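## Task

Use the probe on the LC port in column 5 of 6 counting from the left, block 6 of 10 counting from the top, hole 3 of 4 counting from the top. Report whether its end face is clean, dirty or damaged, and finish with the probe pulled out. The probe records an image only when fully inserted and held motionless. Bumping or forcing anything else may fail the task, and so does the robot falling or finishing tilted. In finished_scene, the answer holds only the name(s), comma-separated, like answer="comet, unicorn".

## Robot and tools

Robot: the LinearBot, an omnidirectional base with a column about 1.7 m high. A carriage rides the column (lift_m, 0 to 1 m) and holds two identical six-joint arms with two-finger grippers. Arm bases sit about 0.57 m + lift_m above the floor; carriage parts hang about 0.15 m below them. Reach is 0.78 m from the shoulder but only about 0.38 m downward. The hand is about 0.16 m long, 0.1 m wide (0.14 m open); the wrist camera sticks out 0.11 m from joint 6's axis. Parked arm: joints 1 to 6 = 0, 0.05, 0.05, 1.45, 0, 0; robot then about 0.85 m wide, 0.65 m long. Cameras: carriage_camera (fixed, forward, tilted ~20 degrees down), left_wrist_camera and right_wrist_camera (looking past the fingertips). All images are 896x504.

Frames (metres): base frame has its origin on the floor under the base centre, x forward, y left, z up. left_hand and right_hand report the midpoint between the finger pads in this frame; quat_wxyz gives hand orientation, hand z along the fingers, y the opening direction; a hand pointing straight up with joints 1, 5, 6 at 0 is (1, 0, 0, 0). base_odometry is in the frame the base had at scene start, from wheel turns only (slip counts as travel; heading in rad, left positive, -3.142 to 3.142, may drift a degree or two after turns or long strafes). Hand readings tend to sit above the true hand, more at long reach.

move: one action. "base" is an offset from the base's last reported position, exactly one key: translate_m (forward +, -2 to 2 m), strafe_m (left +, -2 to 2 m) or rotate_rad (counter-clockwise +, -6.3 to 6.3). "joints" is a dict of absolute targets by name: lift_m 0 to 1; per arm (left_/right_) joint1_rad -2.617 to 3.054 (yaw about vertical, 0 forward, + left), joint2_rad 0 to 3.141 (shoulder: 0 upper arm back level, 1.57 up, 3.14 forward level), joint3_rad 0 to 3.141 (elbow, 0 folded, 3.14 straight), joint4_rad -1.57 to 1.57 (wrist pitch, + lifts fingertips), joint5_rad -1.57 to 1.57 (wrist yaw, + turns fingertips right), joint6_rad -2.094 to 2.094 (roll, + clockwise seen from forearm), gripper_m 0 to 0.093 (pad gap). Tolerances for done: lift 0.004, j1 0.02, j2 0.105, j3 0.06, j4 0.04, j5 0.025, j6 0.02, gripper 0.004. Optional "speeds" caps top speed for that call: translate_m and strafe_m 0.02 to 0.5 m/s, rotate_rad 0.05 to 1.57 rad/s, lift_m 0.08 to 0.25 m/s (top value is the default). Optional min_time_s 0.1 to 8 sets a minimum duration for arm and gripper motions; it straightens hand paths (without it a 0.1 m move can wander ~2 cm). "cameras" picks images: omitted/null/["all"] gives all, [] none. Unknown keys make a call invalid; out-of-range values get it refused, and a refusal or a stop skips the rest of that reply's move, wait and finished_scene calls. No action exceeds 15 s; base drives time out after 14 s. An empty move just reports state.

wait: seconds 0 to 10, plus cameras; the robot keeps its last commands. zoom_image: camera and region [x0, y0, x1, y1] in pixels (max 504x504) of that camera's latest image; the camera must have been in the latest images. finished_scene: scene (1 or 2) and answer (use unknown if not found); it cannot be undone and later calls in that reply go to the next scene.

Result lines: "pictures" lists image order; images may lag the state slightly. "move" is done or the worst status. base_status/joint_status: done; off_target (resting short, may still push); contact_stop or time_out (target dropped, holding); not_followed (arm command withheld as too close to itself or the other arm). on_its_own lists uncommanded activity ("held at" is the target). motor_effort in percent, peak in brackets, with sizeable error; a falling lift effort while lowering means a hand rests on something. Joint torques per arm joint, + toward larger angles, joints 1 to 3 wrap at ±28 N m. MOTOR HOT appears at 75 °C; at 100 °C an OVER-TEMPERATURE FAULT drops that arm for 30 to 60 s, keys reading limit_stop_at_motor_heat (resend targets afterward). Park arms to cool them; outstretched arms heat within minutes even empty. Gripper readings in free air run up to 0.003 m wide; shut on nothing reads 0.000 to 0.003.

Cautions: arms and grippers have no contact stop and keep pressing, then spring to target when freed. Base drives stop on wheel effort only, not arm contact; after a stop, drive ~0.2 m back (or turn back). Never reverse under a table edge into the column. Keep the two arms from touching hard, including fingers and cameras; to untangle withheld arms, send one arm its current readings with joint 1 turned away, then the other in a later call. Avoid high carriage plus stretched arms, pushes, and sudden stops, which risk tipping; only images reveal a lean. Don't drop things or shove objects hard. While you compose a reply, the simulation keeps running with the last command held. Each new scene starts afresh; call move with no action to see the current scene number and task.

Each tool is called after "Emit:" by a JSON object that holds its "fn" and its "kwargs".

## Session

Emit:
{"fn": "move", "kwargs": {}}

Scene clock: 0.00 s.
Joint torques (N m): no reading
base_odometry: x=+0.000 y=+0.000 heading=+0.000
base_status: not commanded
joint_positions: lift_m=+0.024 left_joint1_rad=-0.576 left_joint2_rad=+1.220 left_joint3_rad=+0.843 left_joint4_rad=+0.549 left_joint5_rad=+0.198 left_joint6_rad=-0.034 left_gripper_m=+0.09396 right_joint1_rad=+0.504 right_joint2_rad=+1.280 right_joint3_rad=+1.024 right_joint4_rad=+0.201 right_joint5_rad=+0.534 right_joint6_rad=+0.006 right_gripper_m=+0.04645
joint_status: not commanded
motor_effort: lift_m=+23 drive_wheels=-1
left_hand: x=+0.5549 y=+0.0559 z=+0.9437 quat_wxyz=(+0.707, +0.244, +0.597, -0.289) (m; base frame)
right_hand: x=+0.6310 y=-0.1869 z=+0.9252 quat_wxyz=(+0.690, +0.003, +0.724, -0.019) (m; base frame)
pictures: carriage_camera, left_wrist_camera, right_wrist_camera

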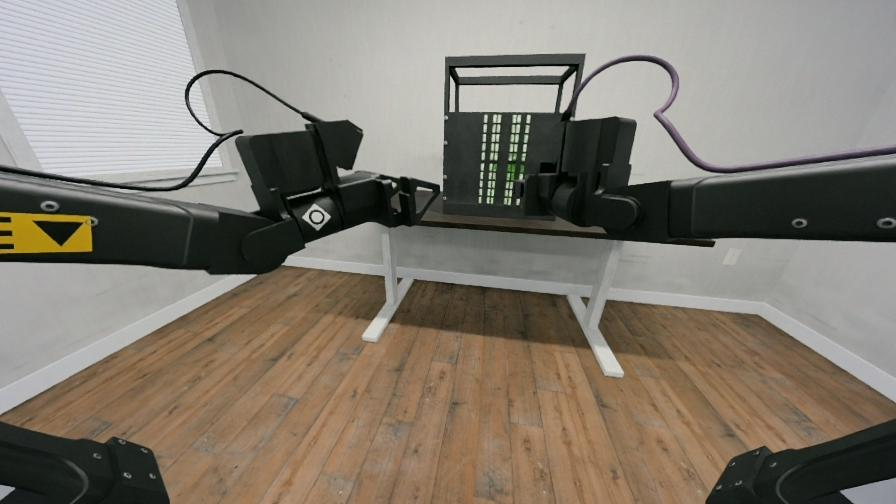

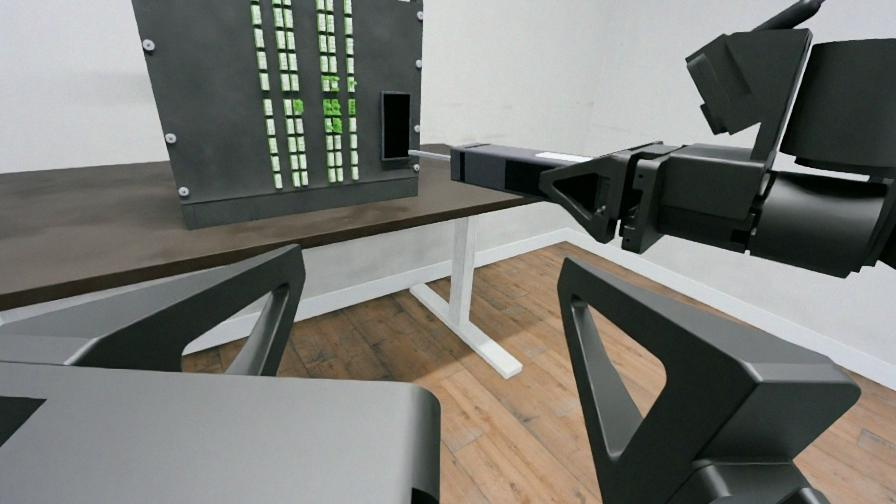

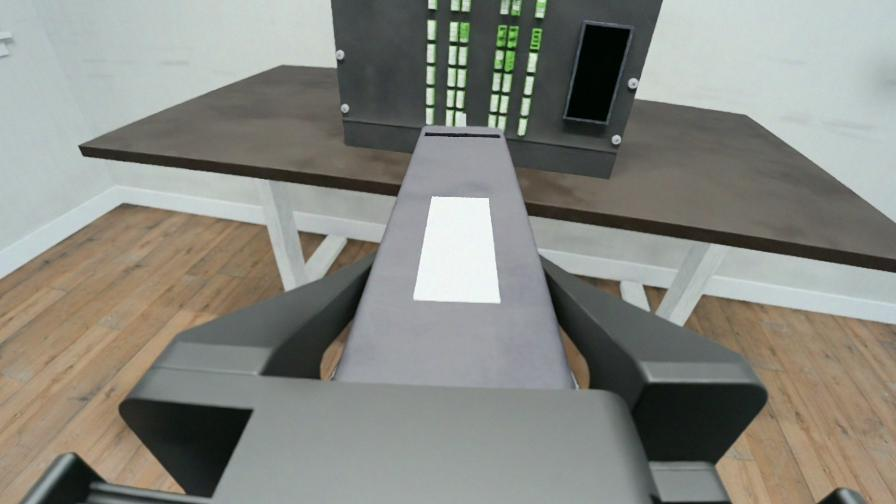

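Emit:
{"fn": "zoom_image", "kwargs": {"camera": "carriage_camera", "region": [430, 40, 650, 240]}}

Emit:
{"fn": "zoom_image", "kwargs": {"camera": "left_wrist_camera", "region": [120, 0, 620, 240]}}

Emit:
{"fn": "zoom_image", "kwargs": {"camera": "right_wrist_camera", "region": [320, 0, 680, 200]}}

Scaled by 2.291 from the camera's 896x504 image, which has a finer 1280x720 frame.

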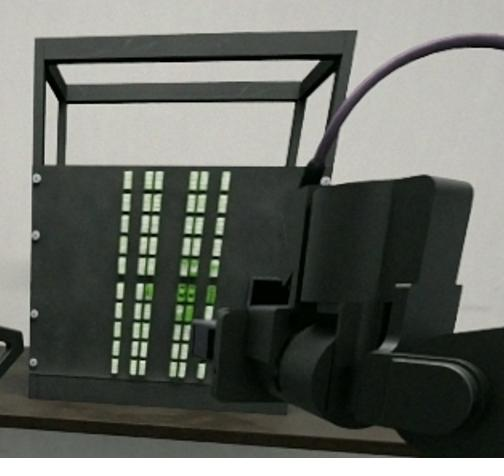

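Scaled by 1.008 from the camera's 896x504 image, which has a finer 1280x720 frame.

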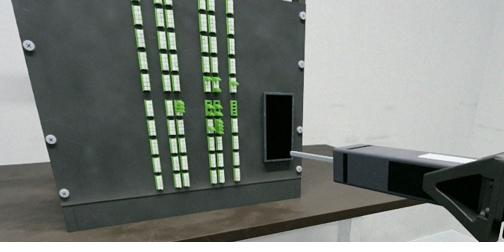

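Scaled by 1.400 from the camera's 896x504 image, which has a finer 1280x720 frame.

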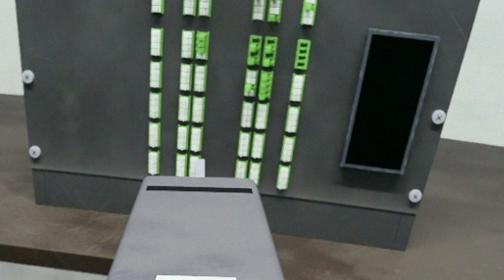

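Emit:
{"fn": "move", "kwargs": {"base": {"translate_m": 0.25}}}

Emit:
{"fn": "zoom_image", "kwargs": {"camera": "left_wrist_camera", "region": [0, 0, 500, 280]}}

Emit:
{"fn": "zoom_image", "kwargs": {"camera": "carriage_camera", "region": [430, 40, 650, 240]}}

Scene clock: 9.23 s.
Joint torques (N m): left_arm=[0.09 -4.92 7.73 2.23 0 -0.1] | right_arm=[-0.58 -5.23 8.53 2.26 0.03 0.01]
move: done
base_odometry: x=+0.250 y=+0.000 heading=+0.001
base_status: done
joint_positions: lift_m=+0.024 left_joint1_rad=-0.576 left_joint2_rad=+1.220 left_joint3_rad=+0.843 left_joint4_rad=+0.549 left_joint5_rad=+0.197 left_joint6_rad=-0.034 left_gripper_m=+0.09396 right_joint1_rad=+0.504 right_joint2_rad=+1.286 right_joint3_rad=+1.024 right_joint4_rad=+0.194 right_joint5_rad=+0.534 right_joint6_rad=+0.006 right_gripper_m=+0.04645
joint_status: not commanded
motor_effort: lift_m=+23(23) drive_wheels=-5(12)
left_hand: x=+0.5550 y=+0.0560 z=+0.9437 quat_wxyz=(+0.707, +0.244, +0.597, -0.289) (m; base frame)
right_hand: x=+0.6321 y=-0.1863 z=+0.9215 quat_wxyz=(+0.686, +0.001, +0.727, -0.021) (m; base frame)
pictures: carriage_camera, left_wrist_camera, right_wrist_camera

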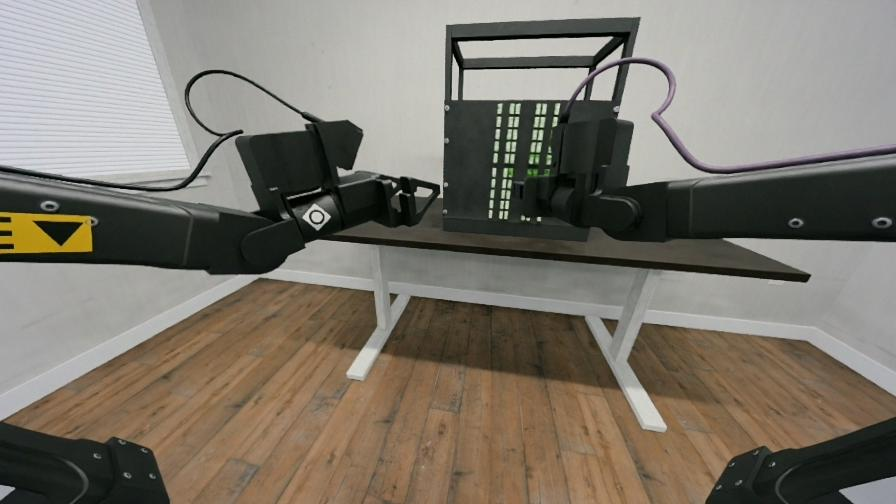

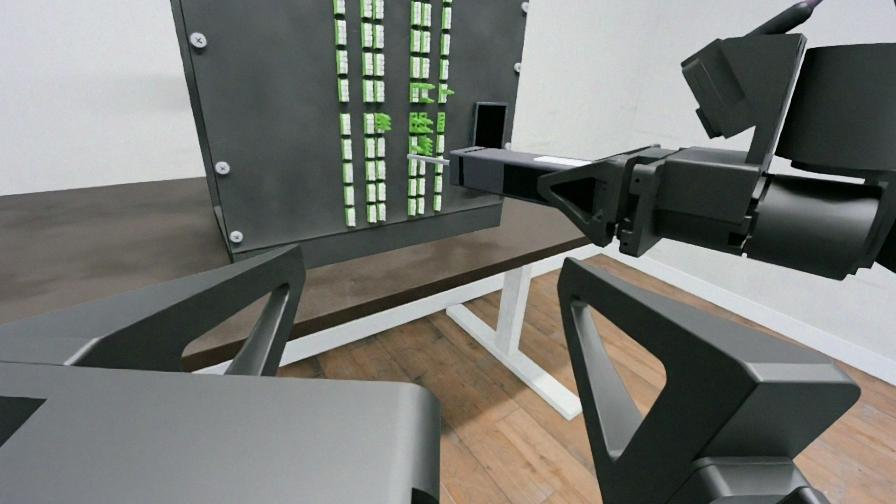

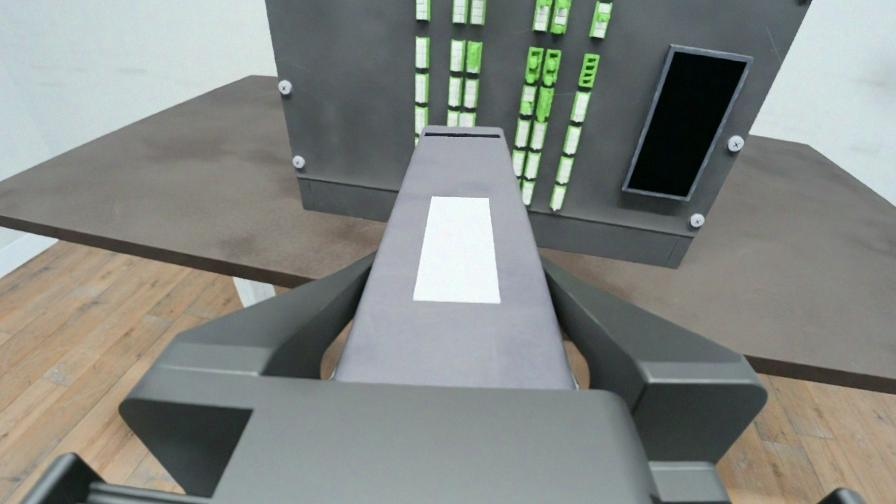

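Scaled by 1.008 from the camera's 896x504 image, which has a finer 1280x720 frame.

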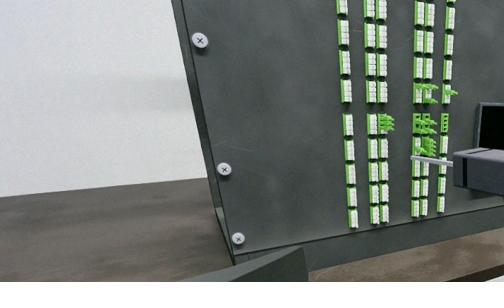

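Scaled by 2.291 from the camera's 896x504 image, which has a finer 1280x720 frame.

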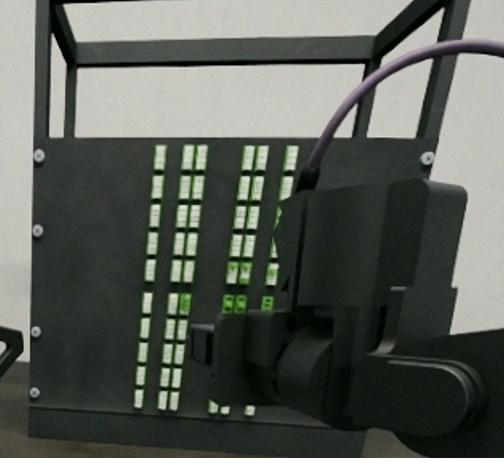

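Emit:
{"fn": "move", "kwargs": {"base": {"rotate_rad": -0.285}, "cameras": []}}

Emit:
{"fn": "move", "kwargs": {"base": {"strafe_m": 0.18}}}

Emit:
{"fn": "zoom_image", "kwargs": {"camera": "right_wrist_camera", "region": [300, 0, 760, 260]}}

Scene clock: 18.43 s.
Joint torques (N m): left_arm=[0.03 -4.92 7.73 2.22 0 -0.1] | right_arm=[-0.4 -5.2 8.47 2.24 0.08 0.01]
move: done
base_odometry: x=+0.250 y=+0.000 heading=-0.284
base_status: done
joint_positions: lift_m=+0.024 left_joint1_rad=-0.576 left_joint2_rad=+1.220 left_joint3_rad=+0.843 left_joint4_rad=+0.549 left_joint5_rad=+0.198 left_joint6_rad=-0.034 left_gripper_m=+0.09396 right_joint1_rad=+0.503 right_joint2_rad=+1.286 right_joint3_rad=+1.024 right_joint4_rad=+0.194 right_joint5_rad=+0.534 right_joint6_rad=+0.006 right_gripper_m=+0.04645
joint_status: not commanded
motor_effort: lift_m=+23(23) drive_wheels=+3(6)
left_hand: x=+0.5549 y=+0.0558 z=+0.9438 quat_wxyz=(+0.707, +0.244, +0.597, -0.289) (m; base frame)
right_hand: x=+0.6323 y=-0.1864 z=+0.9213 quat_wxyz=(+0.686, +0.001, +0.728, -0.021) (m; base frame)
pictures: none
No camera images: "cameras" was empty.

Scene clock: 20.43 s.
Joint torques (N m): left_arm=[-0.01 -4.92 7.75 2.22 0.01 -0.1] | right_arm=[-0.66 -5.19 8.57 2.25 0.1 0.03]
move: done
base_odometry: x=+0.301 y=+0.173 heading=-0.285
base_status: done
joint_positions: lift_m=+0.024 left_joint1_rad=-0.575 left_joint2_rad=+1.220 left_joint3_rad=+0.843 left_joint4_rad=+0.549 left_joint5_rad=+0.197 left_joint6_rad=-0.034 left_gripper_m=+0.09396 right_joint1_rad=+0.504 right_joint2_rad=+1.286 right_joint3_rad=+1.024 right_joint4_rad=+0.193 right_joint5_rad=+0.532 right_joint6_rad=+0.006 right_gripper_m=+0.04645
joint_status: not commanded
motor_effort: lift_m=+23(23) drive_wheels=-4(9)
left_hand: x=+0.5552 y=+0.0562 z=+0.9438 quat_wxyz=(+0.707, +0.244, +0.597, -0.289) (m; base frame)
right_hand: x=+0.6321 y=-0.1856 z=+0.9212 quat_wxyz=(+0.685, +0.000, +0.728, -0.020) (m; base frame)
pictures: carriage_camera, left_wrist_camera, right_wrist_camera

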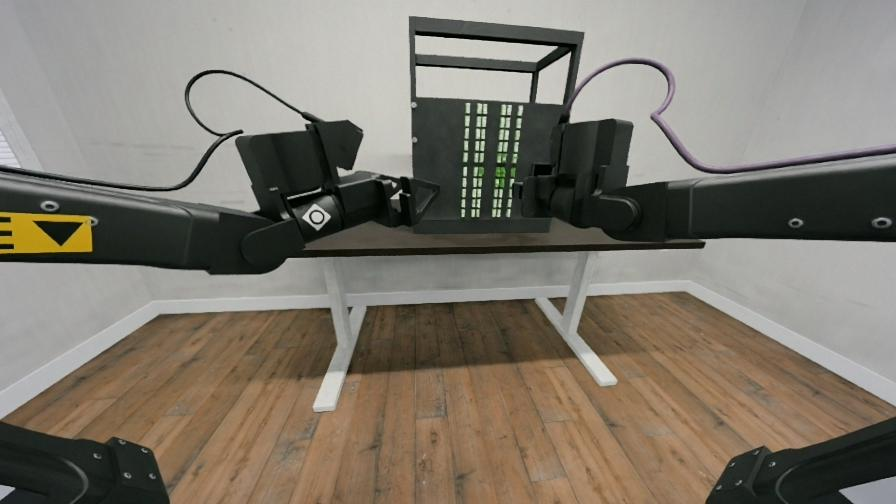

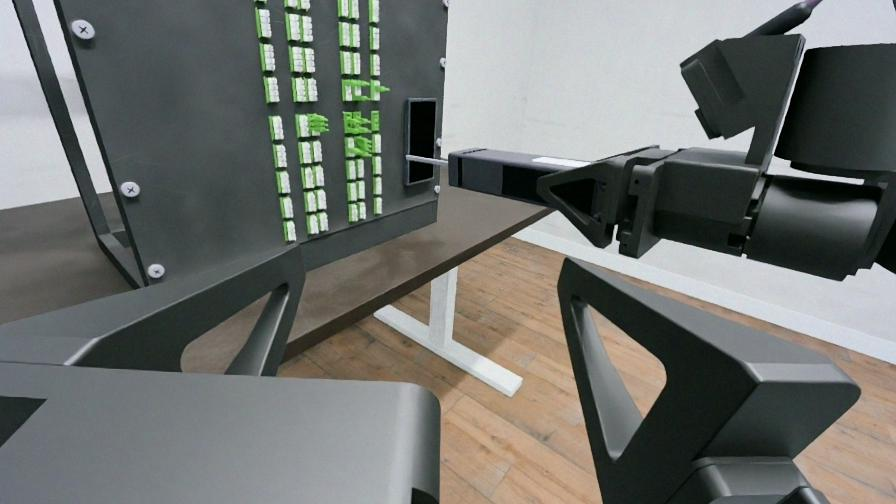

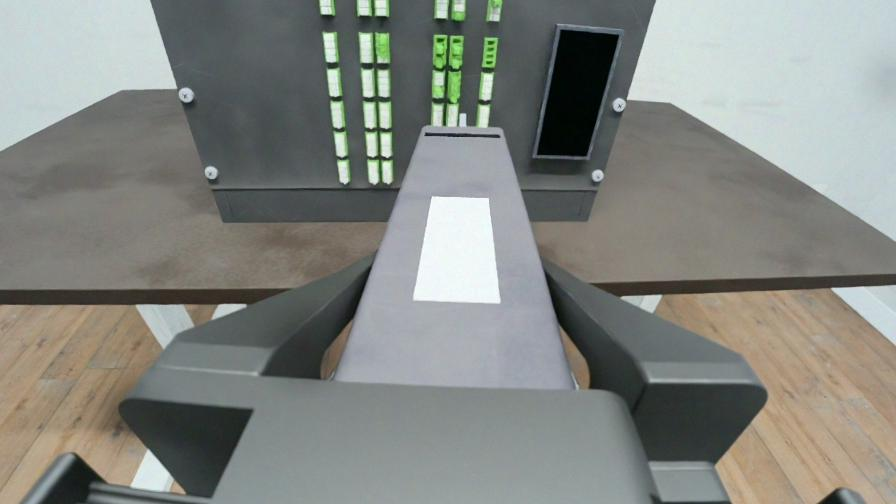

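Scaled by 1.096 from the camera's 896x504 image, which has a finer 1280x720 frame.

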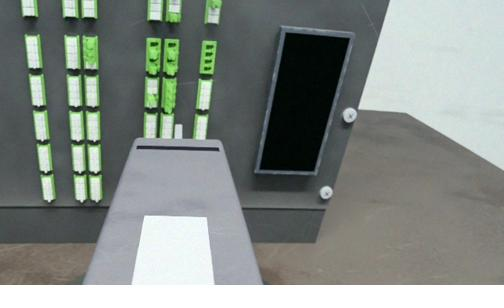

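Emit:
{"fn": "zoom_image", "kwargs": {"camera": "right_wrist_camera", "region": [400, 20, 530, 140]}}

Emit:
{"fn": "zoom_image", "kwargs": {"camera": "left_wrist_camera", "region": [330, 60, 530, 220]}}

Scaled by 3.877 from the camera's 896x504 image, which has a finer 1280x720 frame.

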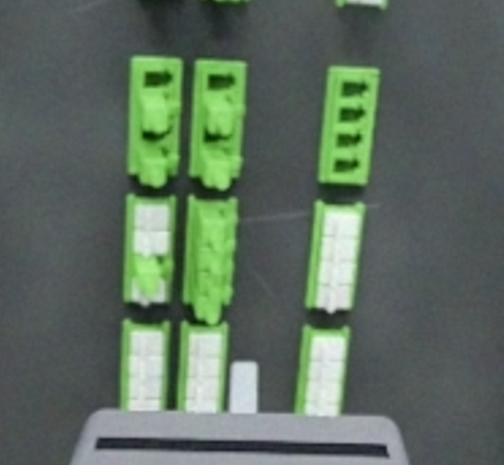

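Scaled by 2.520 from the camera's 896x504 image, which has a finer 1280x720 frame.

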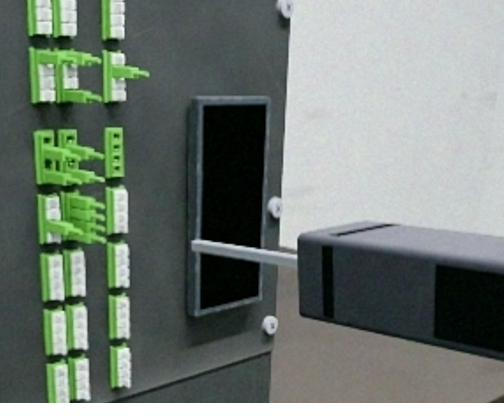

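Emit:
{"fn": "zoom_image", "kwargs": {"camera": "right_wrist_camera", "region": [140, 70, 240, 240]}}

Emit:
{"fn": "zoom_image", "kwargs": {"camera": "right_wrist_camera", "region": [560, 70, 660, 240]}}

Scaled by 2.965 from the camera's 896x504 image, which has a finer 1280x720 frame.

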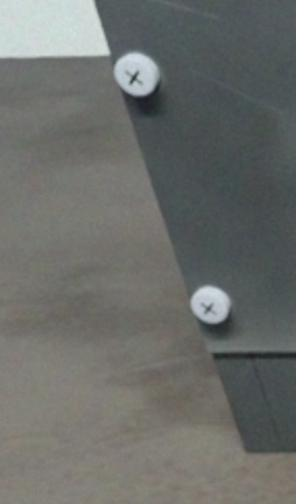

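Scaled by 2.965 from the camera's 896x504 image, which has a finer 1280x720 frame.

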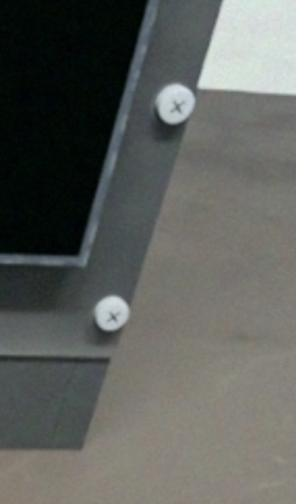

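Emit:
{"fn": "zoom_image", "kwargs": {"camera": "right_wrist_camera", "region": [320, 100, 600, 400]}}

Scaled by 1.680 from the camera's 896x504 image, which has a finer 1280x720 frame.

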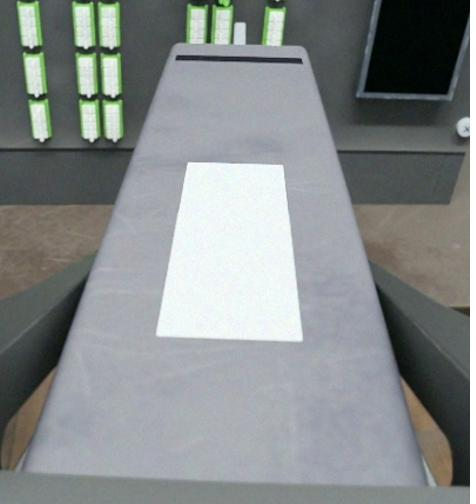

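Emit:
{"fn": "move", "kwargs": {"base": {"rotate_rad": 0.093}, "joints": {"right_joint4_rad": 0.262, "right_joint5_rad": 0.504}, "min_time_s": 1.0, "cameras": []}}

Emit:
{"fn": "move", "kwargs": {"base": {"strafe_m": -0.09}}}

Emit:
{"fn": "zoom_image", "kwargs": {"camera": "right_wrist_camera", "region": [160, 0, 410, 240]}}

Emit:
{"fn": "zoom_image", "kwargs": {"camera": "right_wrist_camera", "region": [400, 0, 650, 240]}}

Scene clock: 31.63 s.
Joint torques (N m): left_arm=[0.05 -4.92 7.73 2.22 0.01 -0.1] | right_arm=[-0.58 -5.29 8.55 2.36 -0.03 -0.05]
move: off_target
base_odometry: x=+0.301 y=+0.173 heading=-0.192
base_status: done
joint_positions: lift_m=+0.024 left_joint1_rad=-0.576 left_joint2_rad=+1.220 left_joint3_rad=+0.843 left_joint4_rad=+0.549 left_joint5_rad=+0.197 left_joint6_rad=-0.034 left_gripper_m=+0.09396 right_joint1_rad=+0.505 right_joint2_rad=+1.286 right_joint3_rad=+1.024 right_joint4_rad=+0.199 right_joint5_rad=+0.512 right_joint6_rad=+0.006 right_gripper_m=+0.04645
joint_status: right_joint4_rad off_target (ended at +0.199, target +0.262); the others done
motor_effort: lift_m=+23(23) drive_wheels=-2(6)
left_hand: x=+0.5551 y=+0.0561 z=+0.9438 quat_wxyz=(+0.707, +0.244, +0.597, -0.289) (m; base frame)
right_hand: x=+0.6321 y=-0.1818 z=+0.9224 quat_wxyz=(+0.687, -0.006, +0.726, -0.011) (m; base frame)
pictures: none
No camera images: "cameras" was empty.

Scene clock: 33.13 s.
Joint torques (N m): left_arm=[0.12 -4.92 7.75 2.22 0 -0.1] | right_arm=[-0.53 -5.5 8.62 2.35 0.06 -0.01]
move: done
base_odometry: x=+0.284 y=+0.085 heading=-0.191
base_status: done
joint_positions: lift_m=+0.024 left_joint1_rad=-0.577 left_joint2_rad=+1.220 left_joint3_rad=+0.843 left_joint4_rad=+0.549 left_joint5_rad=+0.197 left_joint6_rad=-0.034 left_gripper_m=+0.09396 right_joint1_rad=+0.504 right_joint2_rad=+1.286 right_joint3_rad=+1.024 right_joint4_rad=+0.201 right_joint5_rad=+0.508 right_joint6_rad=+0.006 right_gripper_m=+0.04645
joint_status: not commanded
motor_effort: lift_m=+23(23) drive_wheels=-4(12)
left_hand: x=+0.5548 y=+0.0557 z=+0.9438 quat_wxyz=(+0.707, +0.244, +0.597, -0.289) (m; base frame)
right_hand: x=+0.6323 y=-0.1815 z=+0.9227 quat_wxyz=(+0.688, -0.007, +0.726, -0.010) (m; base frame)
pictures: carriage_camera, left_wrist_camera, right_wrist_camera

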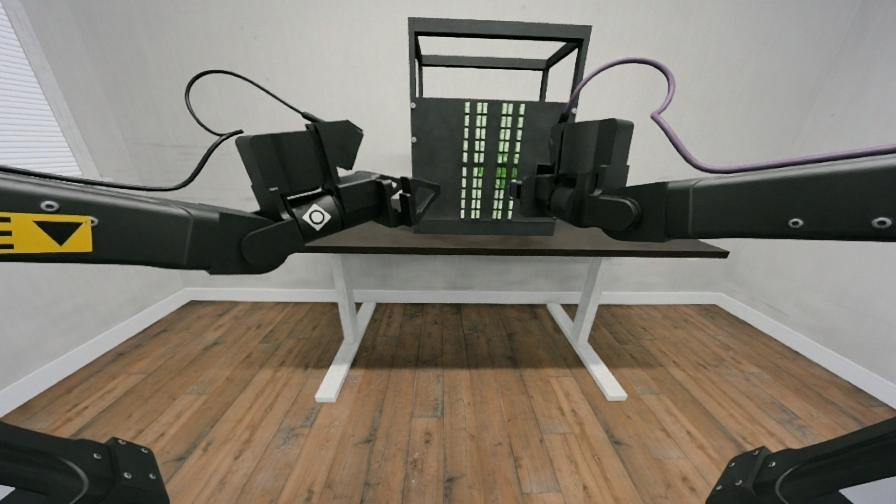

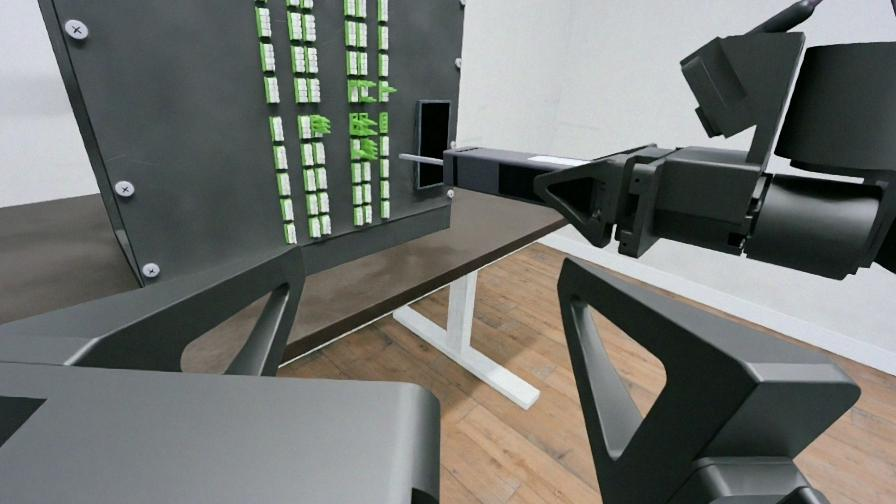

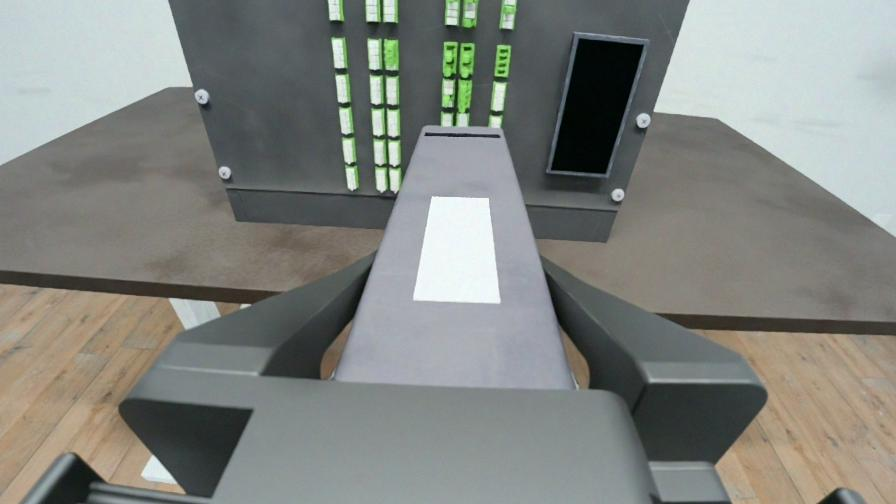

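Scaled by 2.016 from the camera's 896x504 image, which has a finer 1280x720 frame.

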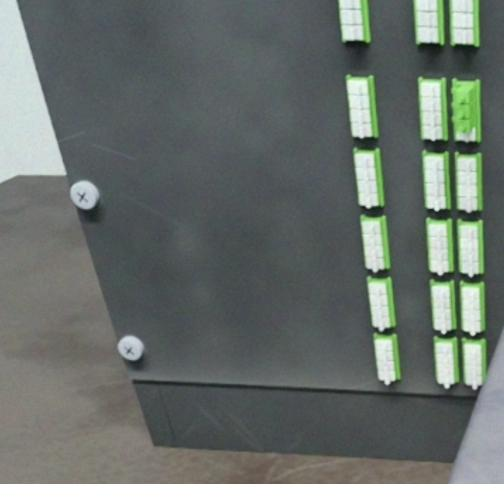

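Scaled by 2.016 from the camera's 896x504 image, which has a finer 1280x720 frame.

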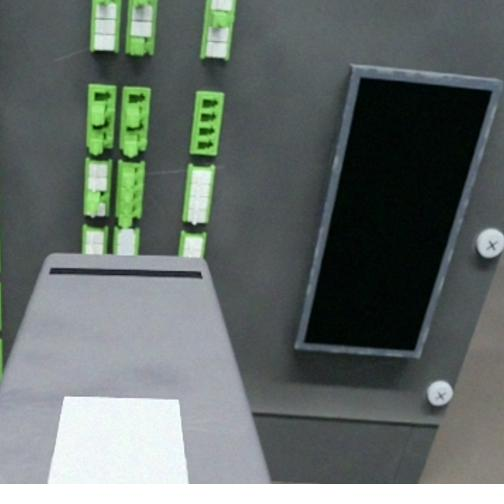

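Emit:
{"fn": "move", "kwargs": {"joints": {"right_joint4_rad": 0.30, "right_joint5_rad": 0.500}, "min_time_s": 0.6, "cameras": []}}

Scene clock: 36.63 s.
Joint torques (N m): left_arm=[0.12 -4.92 7.75 2.22 0 -0.1] | right_arm=[-0.35 -5.52 8.73 2.37 0.01 0.01]
move: off_target
base_odometry: x=+0.284 y=+0.085 heading=-0.191
base_status: not commanded
joint_positions: lift_m=+0.024 left_joint1_rad=-0.577 left_joint2_rad=+1.220 left_joint3_rad=+0.843 left_joint4_rad=+0.549 left_joint5_rad=+0.197 left_joint6_rad=-0.034 left_gripper_m=+0.09396 right_joint1_rad=+0.504 right_joint2_rad=+1.286 right_joint3_rad=+1.024 right_joint4_rad=+0.237 right_joint5_rad=+0.508 right_joint6_rad=+0.006 right_gripper_m=+0.04645
joint_status: right_joint4_rad off_target (ended at +0.237, target +0.300); the others done
motor_effort: lift_m=+23(23) drive_wheels=+3(4)
left_hand: x=+0.5548 y=+0.0557 z=+0.9438 quat_wxyz=(+0.707, +0.244, +0.597, -0.289) (m; base frame)
right_hand: x=+0.6326 y=-0.1814 z=+0.9308 quat_wxyz=(+0.699, -0.001, +0.715, -0.004) (m; base frame)
pictures: none
No camera images: "cameras" was empty.

Emit:
{"fn": "move", "kwargs": {"joints": {"right_joint4_rad": 0.325, "right_joint5_rad": 0.500}, "min_time_s": 0.6}}

Emit:
{"fn": "zoom_image", "kwargs": {"camera": "right_wrist_camera", "region": [400, 0, 650, 240]}}

Emit:
{"fn": "zoom_image", "kwargs": {"camera": "left_wrist_camera", "region": [240, 0, 500, 240]}}

Scene clock: 38.13 s.
Joint torques (N m): left_arm=[0.12 -4.9 7.75 2.22 0 -0.1] | right_arm=[-0.54 -5.15 8.5 2.33 -0.03 0]
move: off_target
base_odometry: x=+0.284 y=+0.085 heading=-0.191
base_status: not commanded
joint_positions: lift_m=+0.024 left_joint1_rad=-0.577 left_joint2_rad=+1.220 left_joint3_rad=+0.843 left_joint4_rad=+0.549 left_joint5_rad=+0.197 left_joint6_rad=-0.034 left_gripper_m=+0.09396 right_joint1_rad=+0.504 right_joint2_rad=+1.286 right_joint3_rad=+1.024 right_joint4_rad=+0.262 right_joint5_rad=+0.508 right_joint6_rad=+0.006 right_gripper_m=+0.04645
joint_status: right_joint4_rad off_target (ended at +0.262, target +0.325); the others done
motor_effort: lift_m=+23(23) drive_wheels=+2(3)
left_hand: x=+0.5548 y=+0.0557 z=+0.9438 quat_wxyz=(+0.707, +0.244, +0.597, -0.289) (m; base frame)
right_hand: x=+0.6327 y=-0.1813 z=+0.9363 quat_wxyz=(+0.707, +0.003, +0.707, +0.000) (m; base frame)
pictures: carriage_camera, left_wrist_camera, right_wrist_camera

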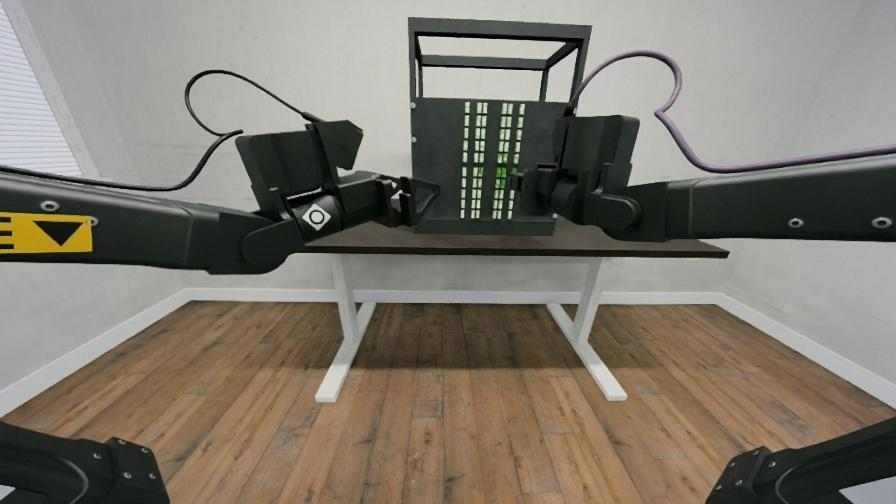

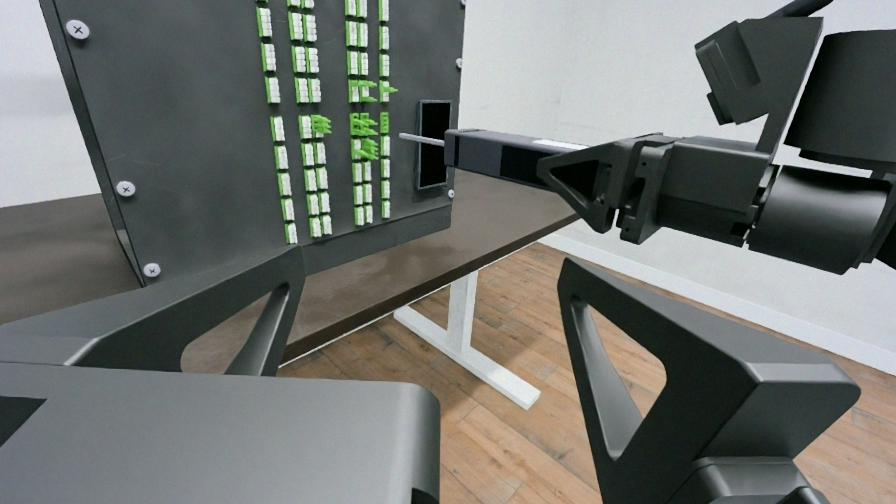

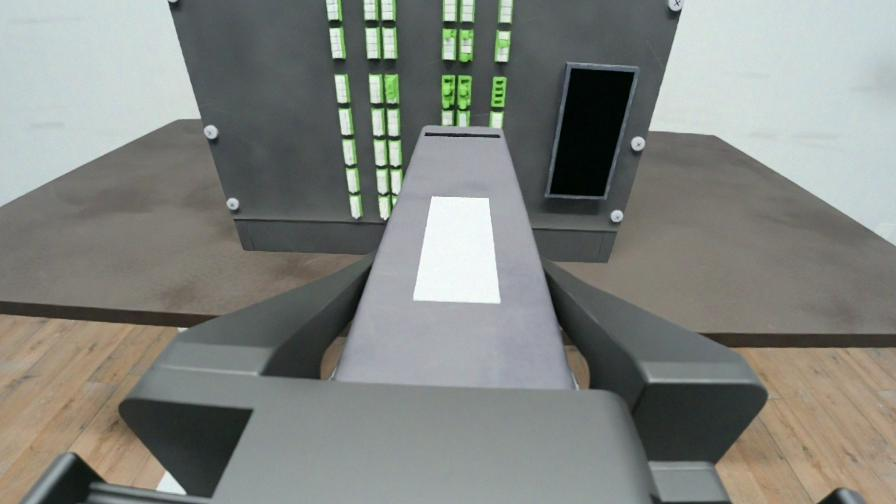

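Scaled by 2.016 from the camera's 896x504 image, which has a finer 1280x720 frame.

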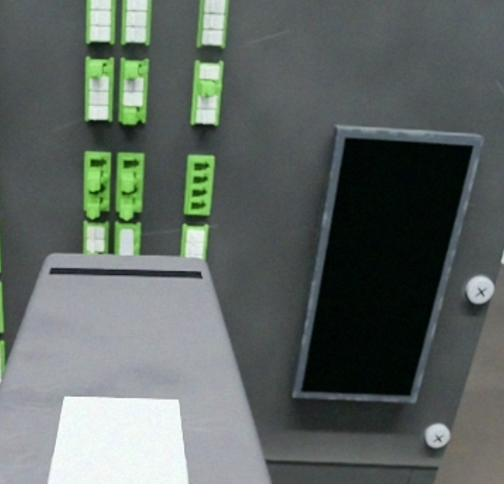

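Scaled by 1.938 from the camera's 896x504 image, which has a finer 1280x720 frame.

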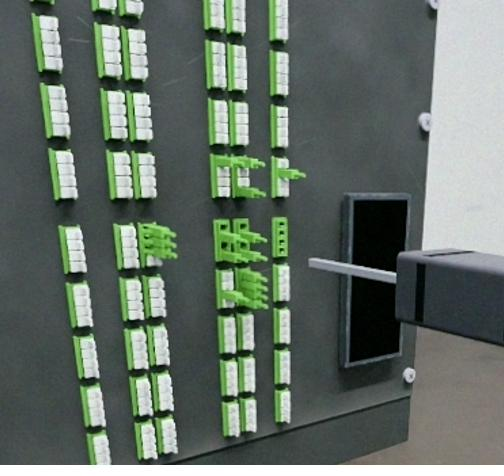

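Emit:
{"fn": "move", "kwargs": {"joints": {"left_joint1_rad": -0.548, "left_joint2_rad": 2.085, "left_joint3_rad": 1.86, "left_joint4_rad": 0.365, "left_joint5_rad": 0.237, "left_joint6_rad": 0.0, "left_gripper_m": 0.02}, "min_time_s": 2.0}}

Emit:
{"fn": "zoom_image", "kwargs": {"camera": "left_wrist_camera", "region": [200, 60, 620, 400]}}

Scene clock: 55.77 s.
Joint torques (N m): left_arm=[0.58 -11.85 9.62 2.1 0.07 0] | right_arm=[-0.5 -5.16 8.61 2.34 -0.03 -0.03]
move: done
base_odometry: x=+0.284 y=+0.085 heading=-0.191
base_status: not commanded
joint_positions: lift_m=+0.024 left_joint1_rad=-0.555 left_joint2_rad=+2.070 left_joint3_rad=+1.835 left_joint4_rad=+0.379 left_joint5_rad=+0.229 left_joint6_rad=-0.011 left_gripper_m=+0.02007 right_joint1_rad=+0.504 right_joint2_rad=+1.286 right_joint3_rad=+1.024 right_joint4_rad=+0.265 right_joint5_rad=+0.508 right_joint6_rad=+0.006 right_gripper_m=+0.04645
joint_status: all done
motor_effort: lift_m=+23(23) drive_wheels=+2(4)
left_hand: x=+0.7441 y=-0.0568 z=+0.9567 quat_wxyz=(+0.701, +0.258, +0.603, -0.281) (m; base frame)
right_hand: x=+0.6327 y=-0.1813 z=+0.9370 quat_wxyz=(+0.708, +0.004, +0.706, +0.001) (m; base frame)
pictures: carriage_camera, left_wrist_camera, right_wrist_camera

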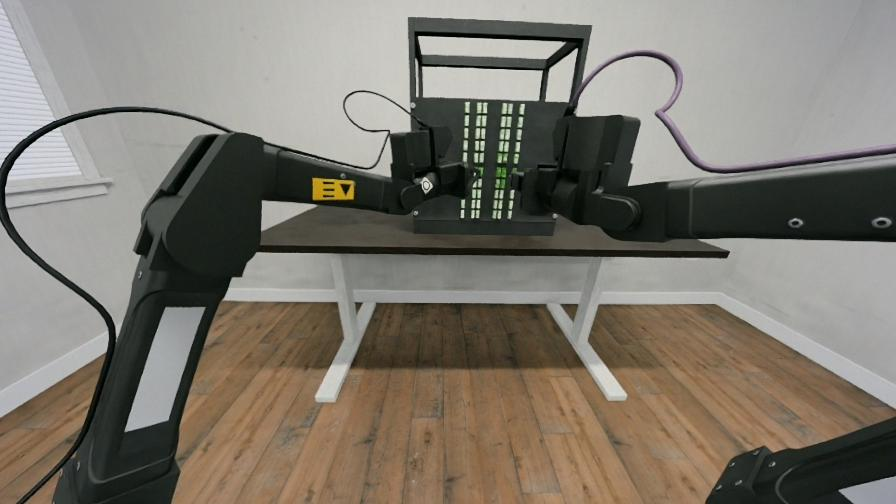

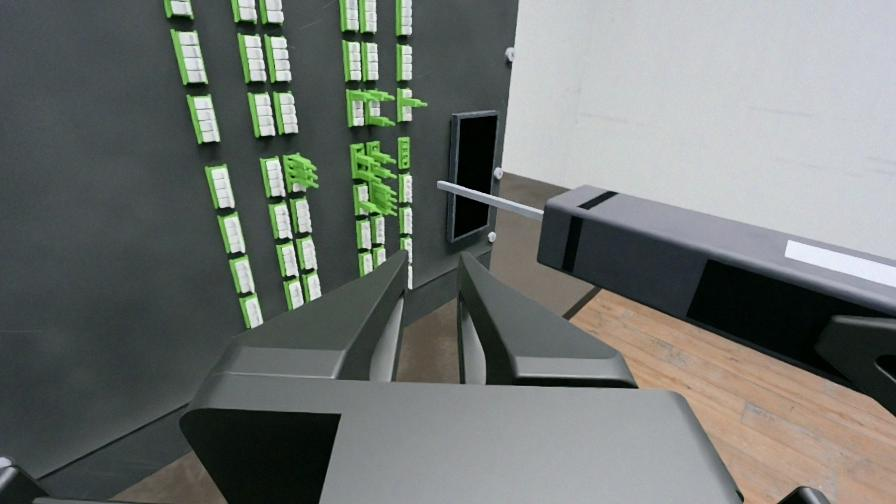

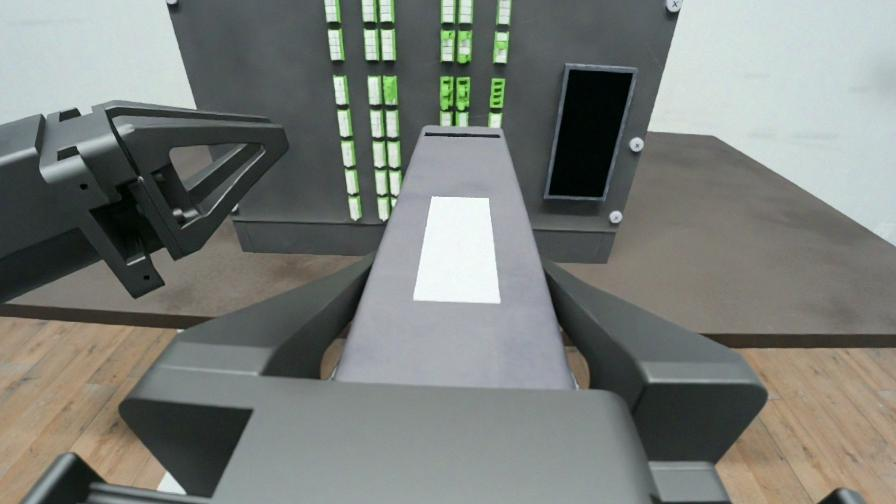

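Scaled by 1.200 from the camera's 896x504 image, which has a finer 1280x720 frame.

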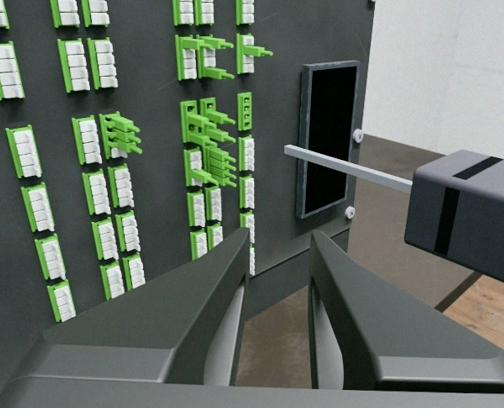

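Emit:
{"fn": "zoom_image", "kwargs": {"camera": "left_wrist_camera", "region": [330, 70, 490, 230]}}

Emit:
{"fn": "zoom_image", "kwargs": {"camera": "right_wrist_camera", "region": [420, 50, 520, 150]}}

Scaled by 3.150 from the camera's 896x504 image, which has a finer 1280x720 frame.

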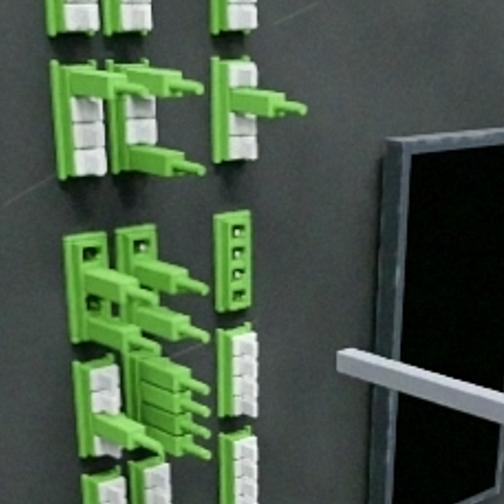

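Scaled by 5.040 from the camera's 896x504 image, which has a finer 1280x720 frame.

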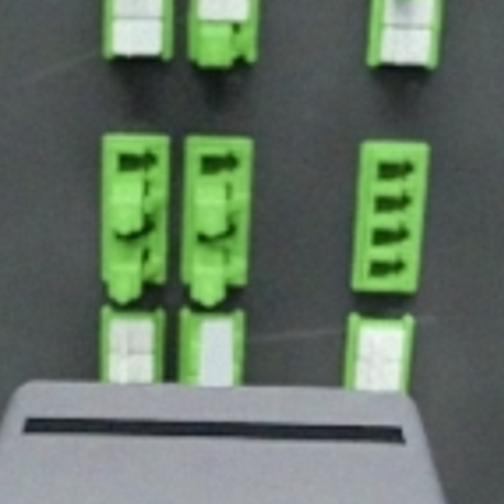

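Emit:
{"fn": "move", "kwargs": {"base": {"translate_m": 0.03}, "speeds": {"translate_m": 0.05}}}

Emit:
{"fn": "zoom_image", "kwargs": {"camera": "left_wrist_camera", "region": [330, 70, 490, 230]}}

Emit:
{"fn": "zoom_image", "kwargs": {"camera": "right_wrist_camera", "region": [420, 50, 520, 150]}}

Emit:
{"fn": "zoom_image", "kwargs": {"camera": "right_wrist_camera", "region": [140, 0, 640, 280]}}

Scene clock: 61.43 s.
Joint torques (N m): left_arm=[0.36 -12 9.48 2.14 0.05 0] | right_arm=[-0.4 -5.2 8.62 2.28 0.02 0.01]
move: done
base_odometry: x=+0.313 y=+0.079 heading=-0.192
base_status: done
joint_positions: lift_m=+0.024 left_joint1_rad=-0.552 left_joint2_rad=+2.071 left_joint3_rad=+1.837 left_joint4_rad=+0.376 left_joint5_rad=+0.231 left_joint6_rad=-0.010 left_gripper_m=+0.02007 right_joint1_rad=+0.504 right_joint2_rad=+1.286 right_joint3_rad=+1.024 right_joint4_rad=+0.268 right_joint5_rad=+0.506 right_joint6_rad=+0.006 right_gripper_m=+0.04645
joint_status: not commanded
motor_effort: lift_m=+23(23) drive_wheels=-5(7)
left_hand: x=+0.7451 y=-0.0558 z=+0.9561 quat_wxyz=(+0.700, +0.258, +0.604, -0.281) (m; base frame)
right_hand: x=+0.6327 y=-0.1810 z=+0.9377 quat_wxyz=(+0.709, +0.004, +0.705, +0.002) (m; base frame)
pictures: carriage_camera, left_wrist_camera, right_wrist_camera

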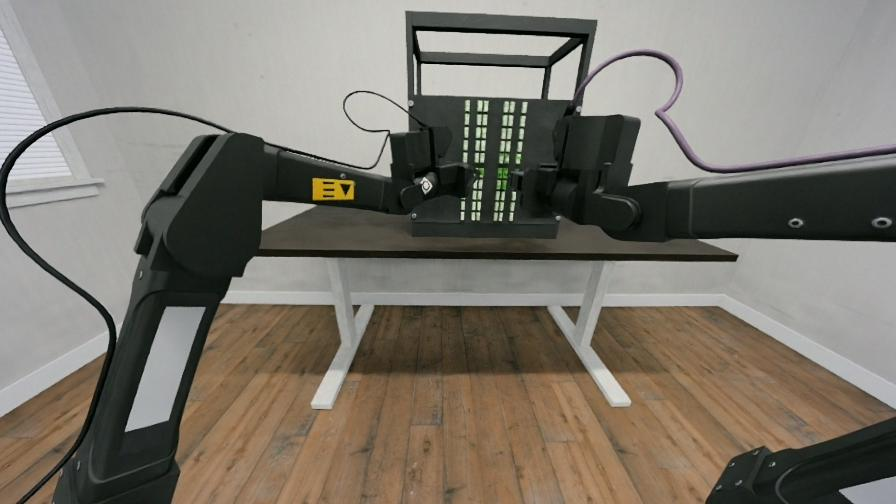

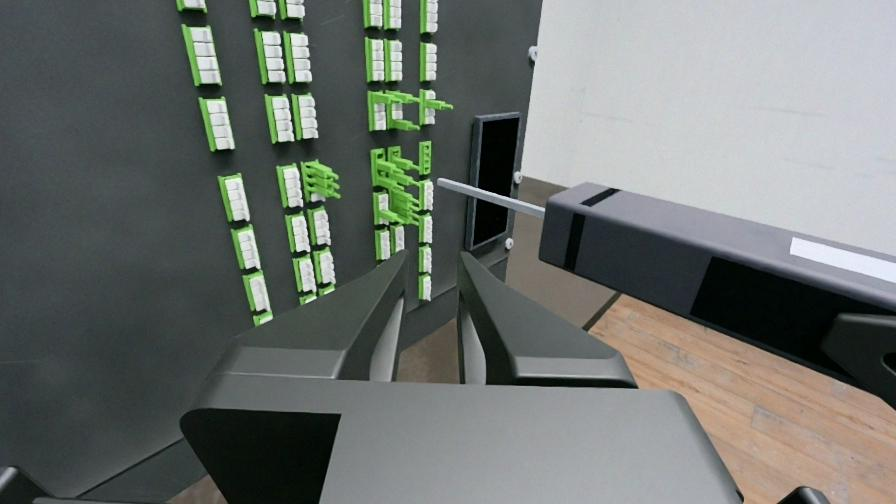

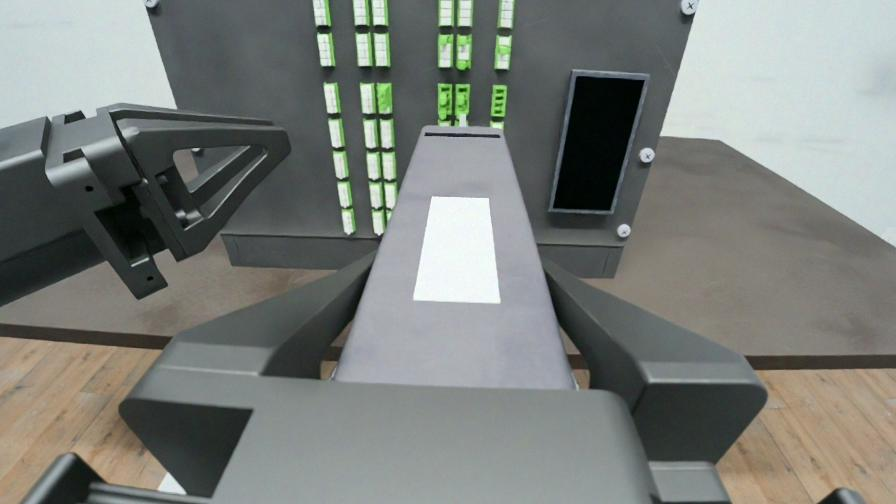

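Scaled by 3.150 from the camera's 896x504 image, which has a finer 1280x720 frame.

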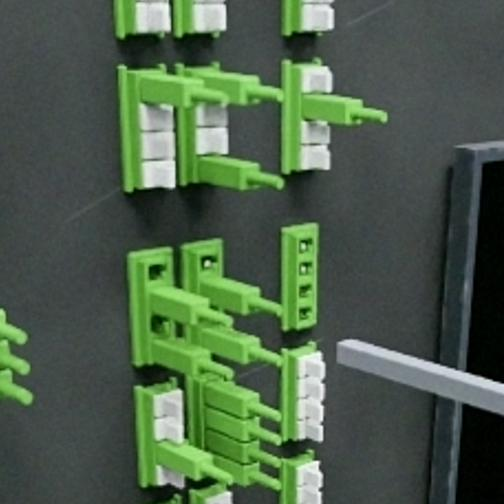

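Scaled by 5.040 from the camera's 896x504 image, which has a finer 1280x720 frame.

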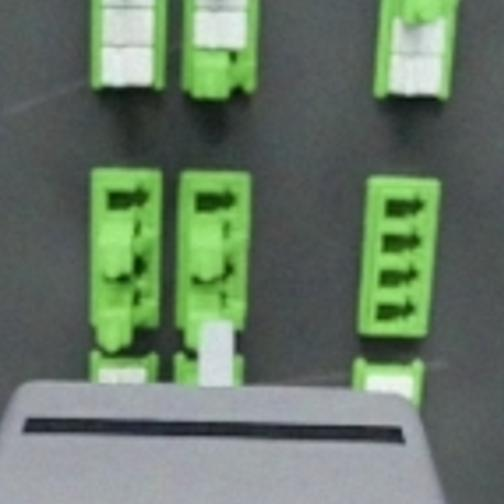

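Scaled by 1.008 from the camera's 896x504 image, which has a finer 1280x720 frame.

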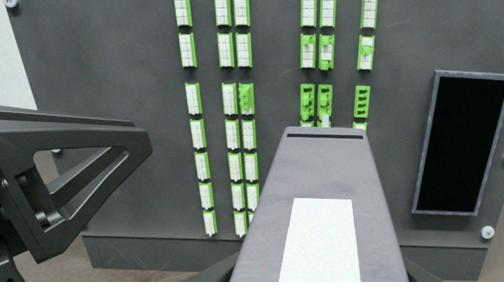

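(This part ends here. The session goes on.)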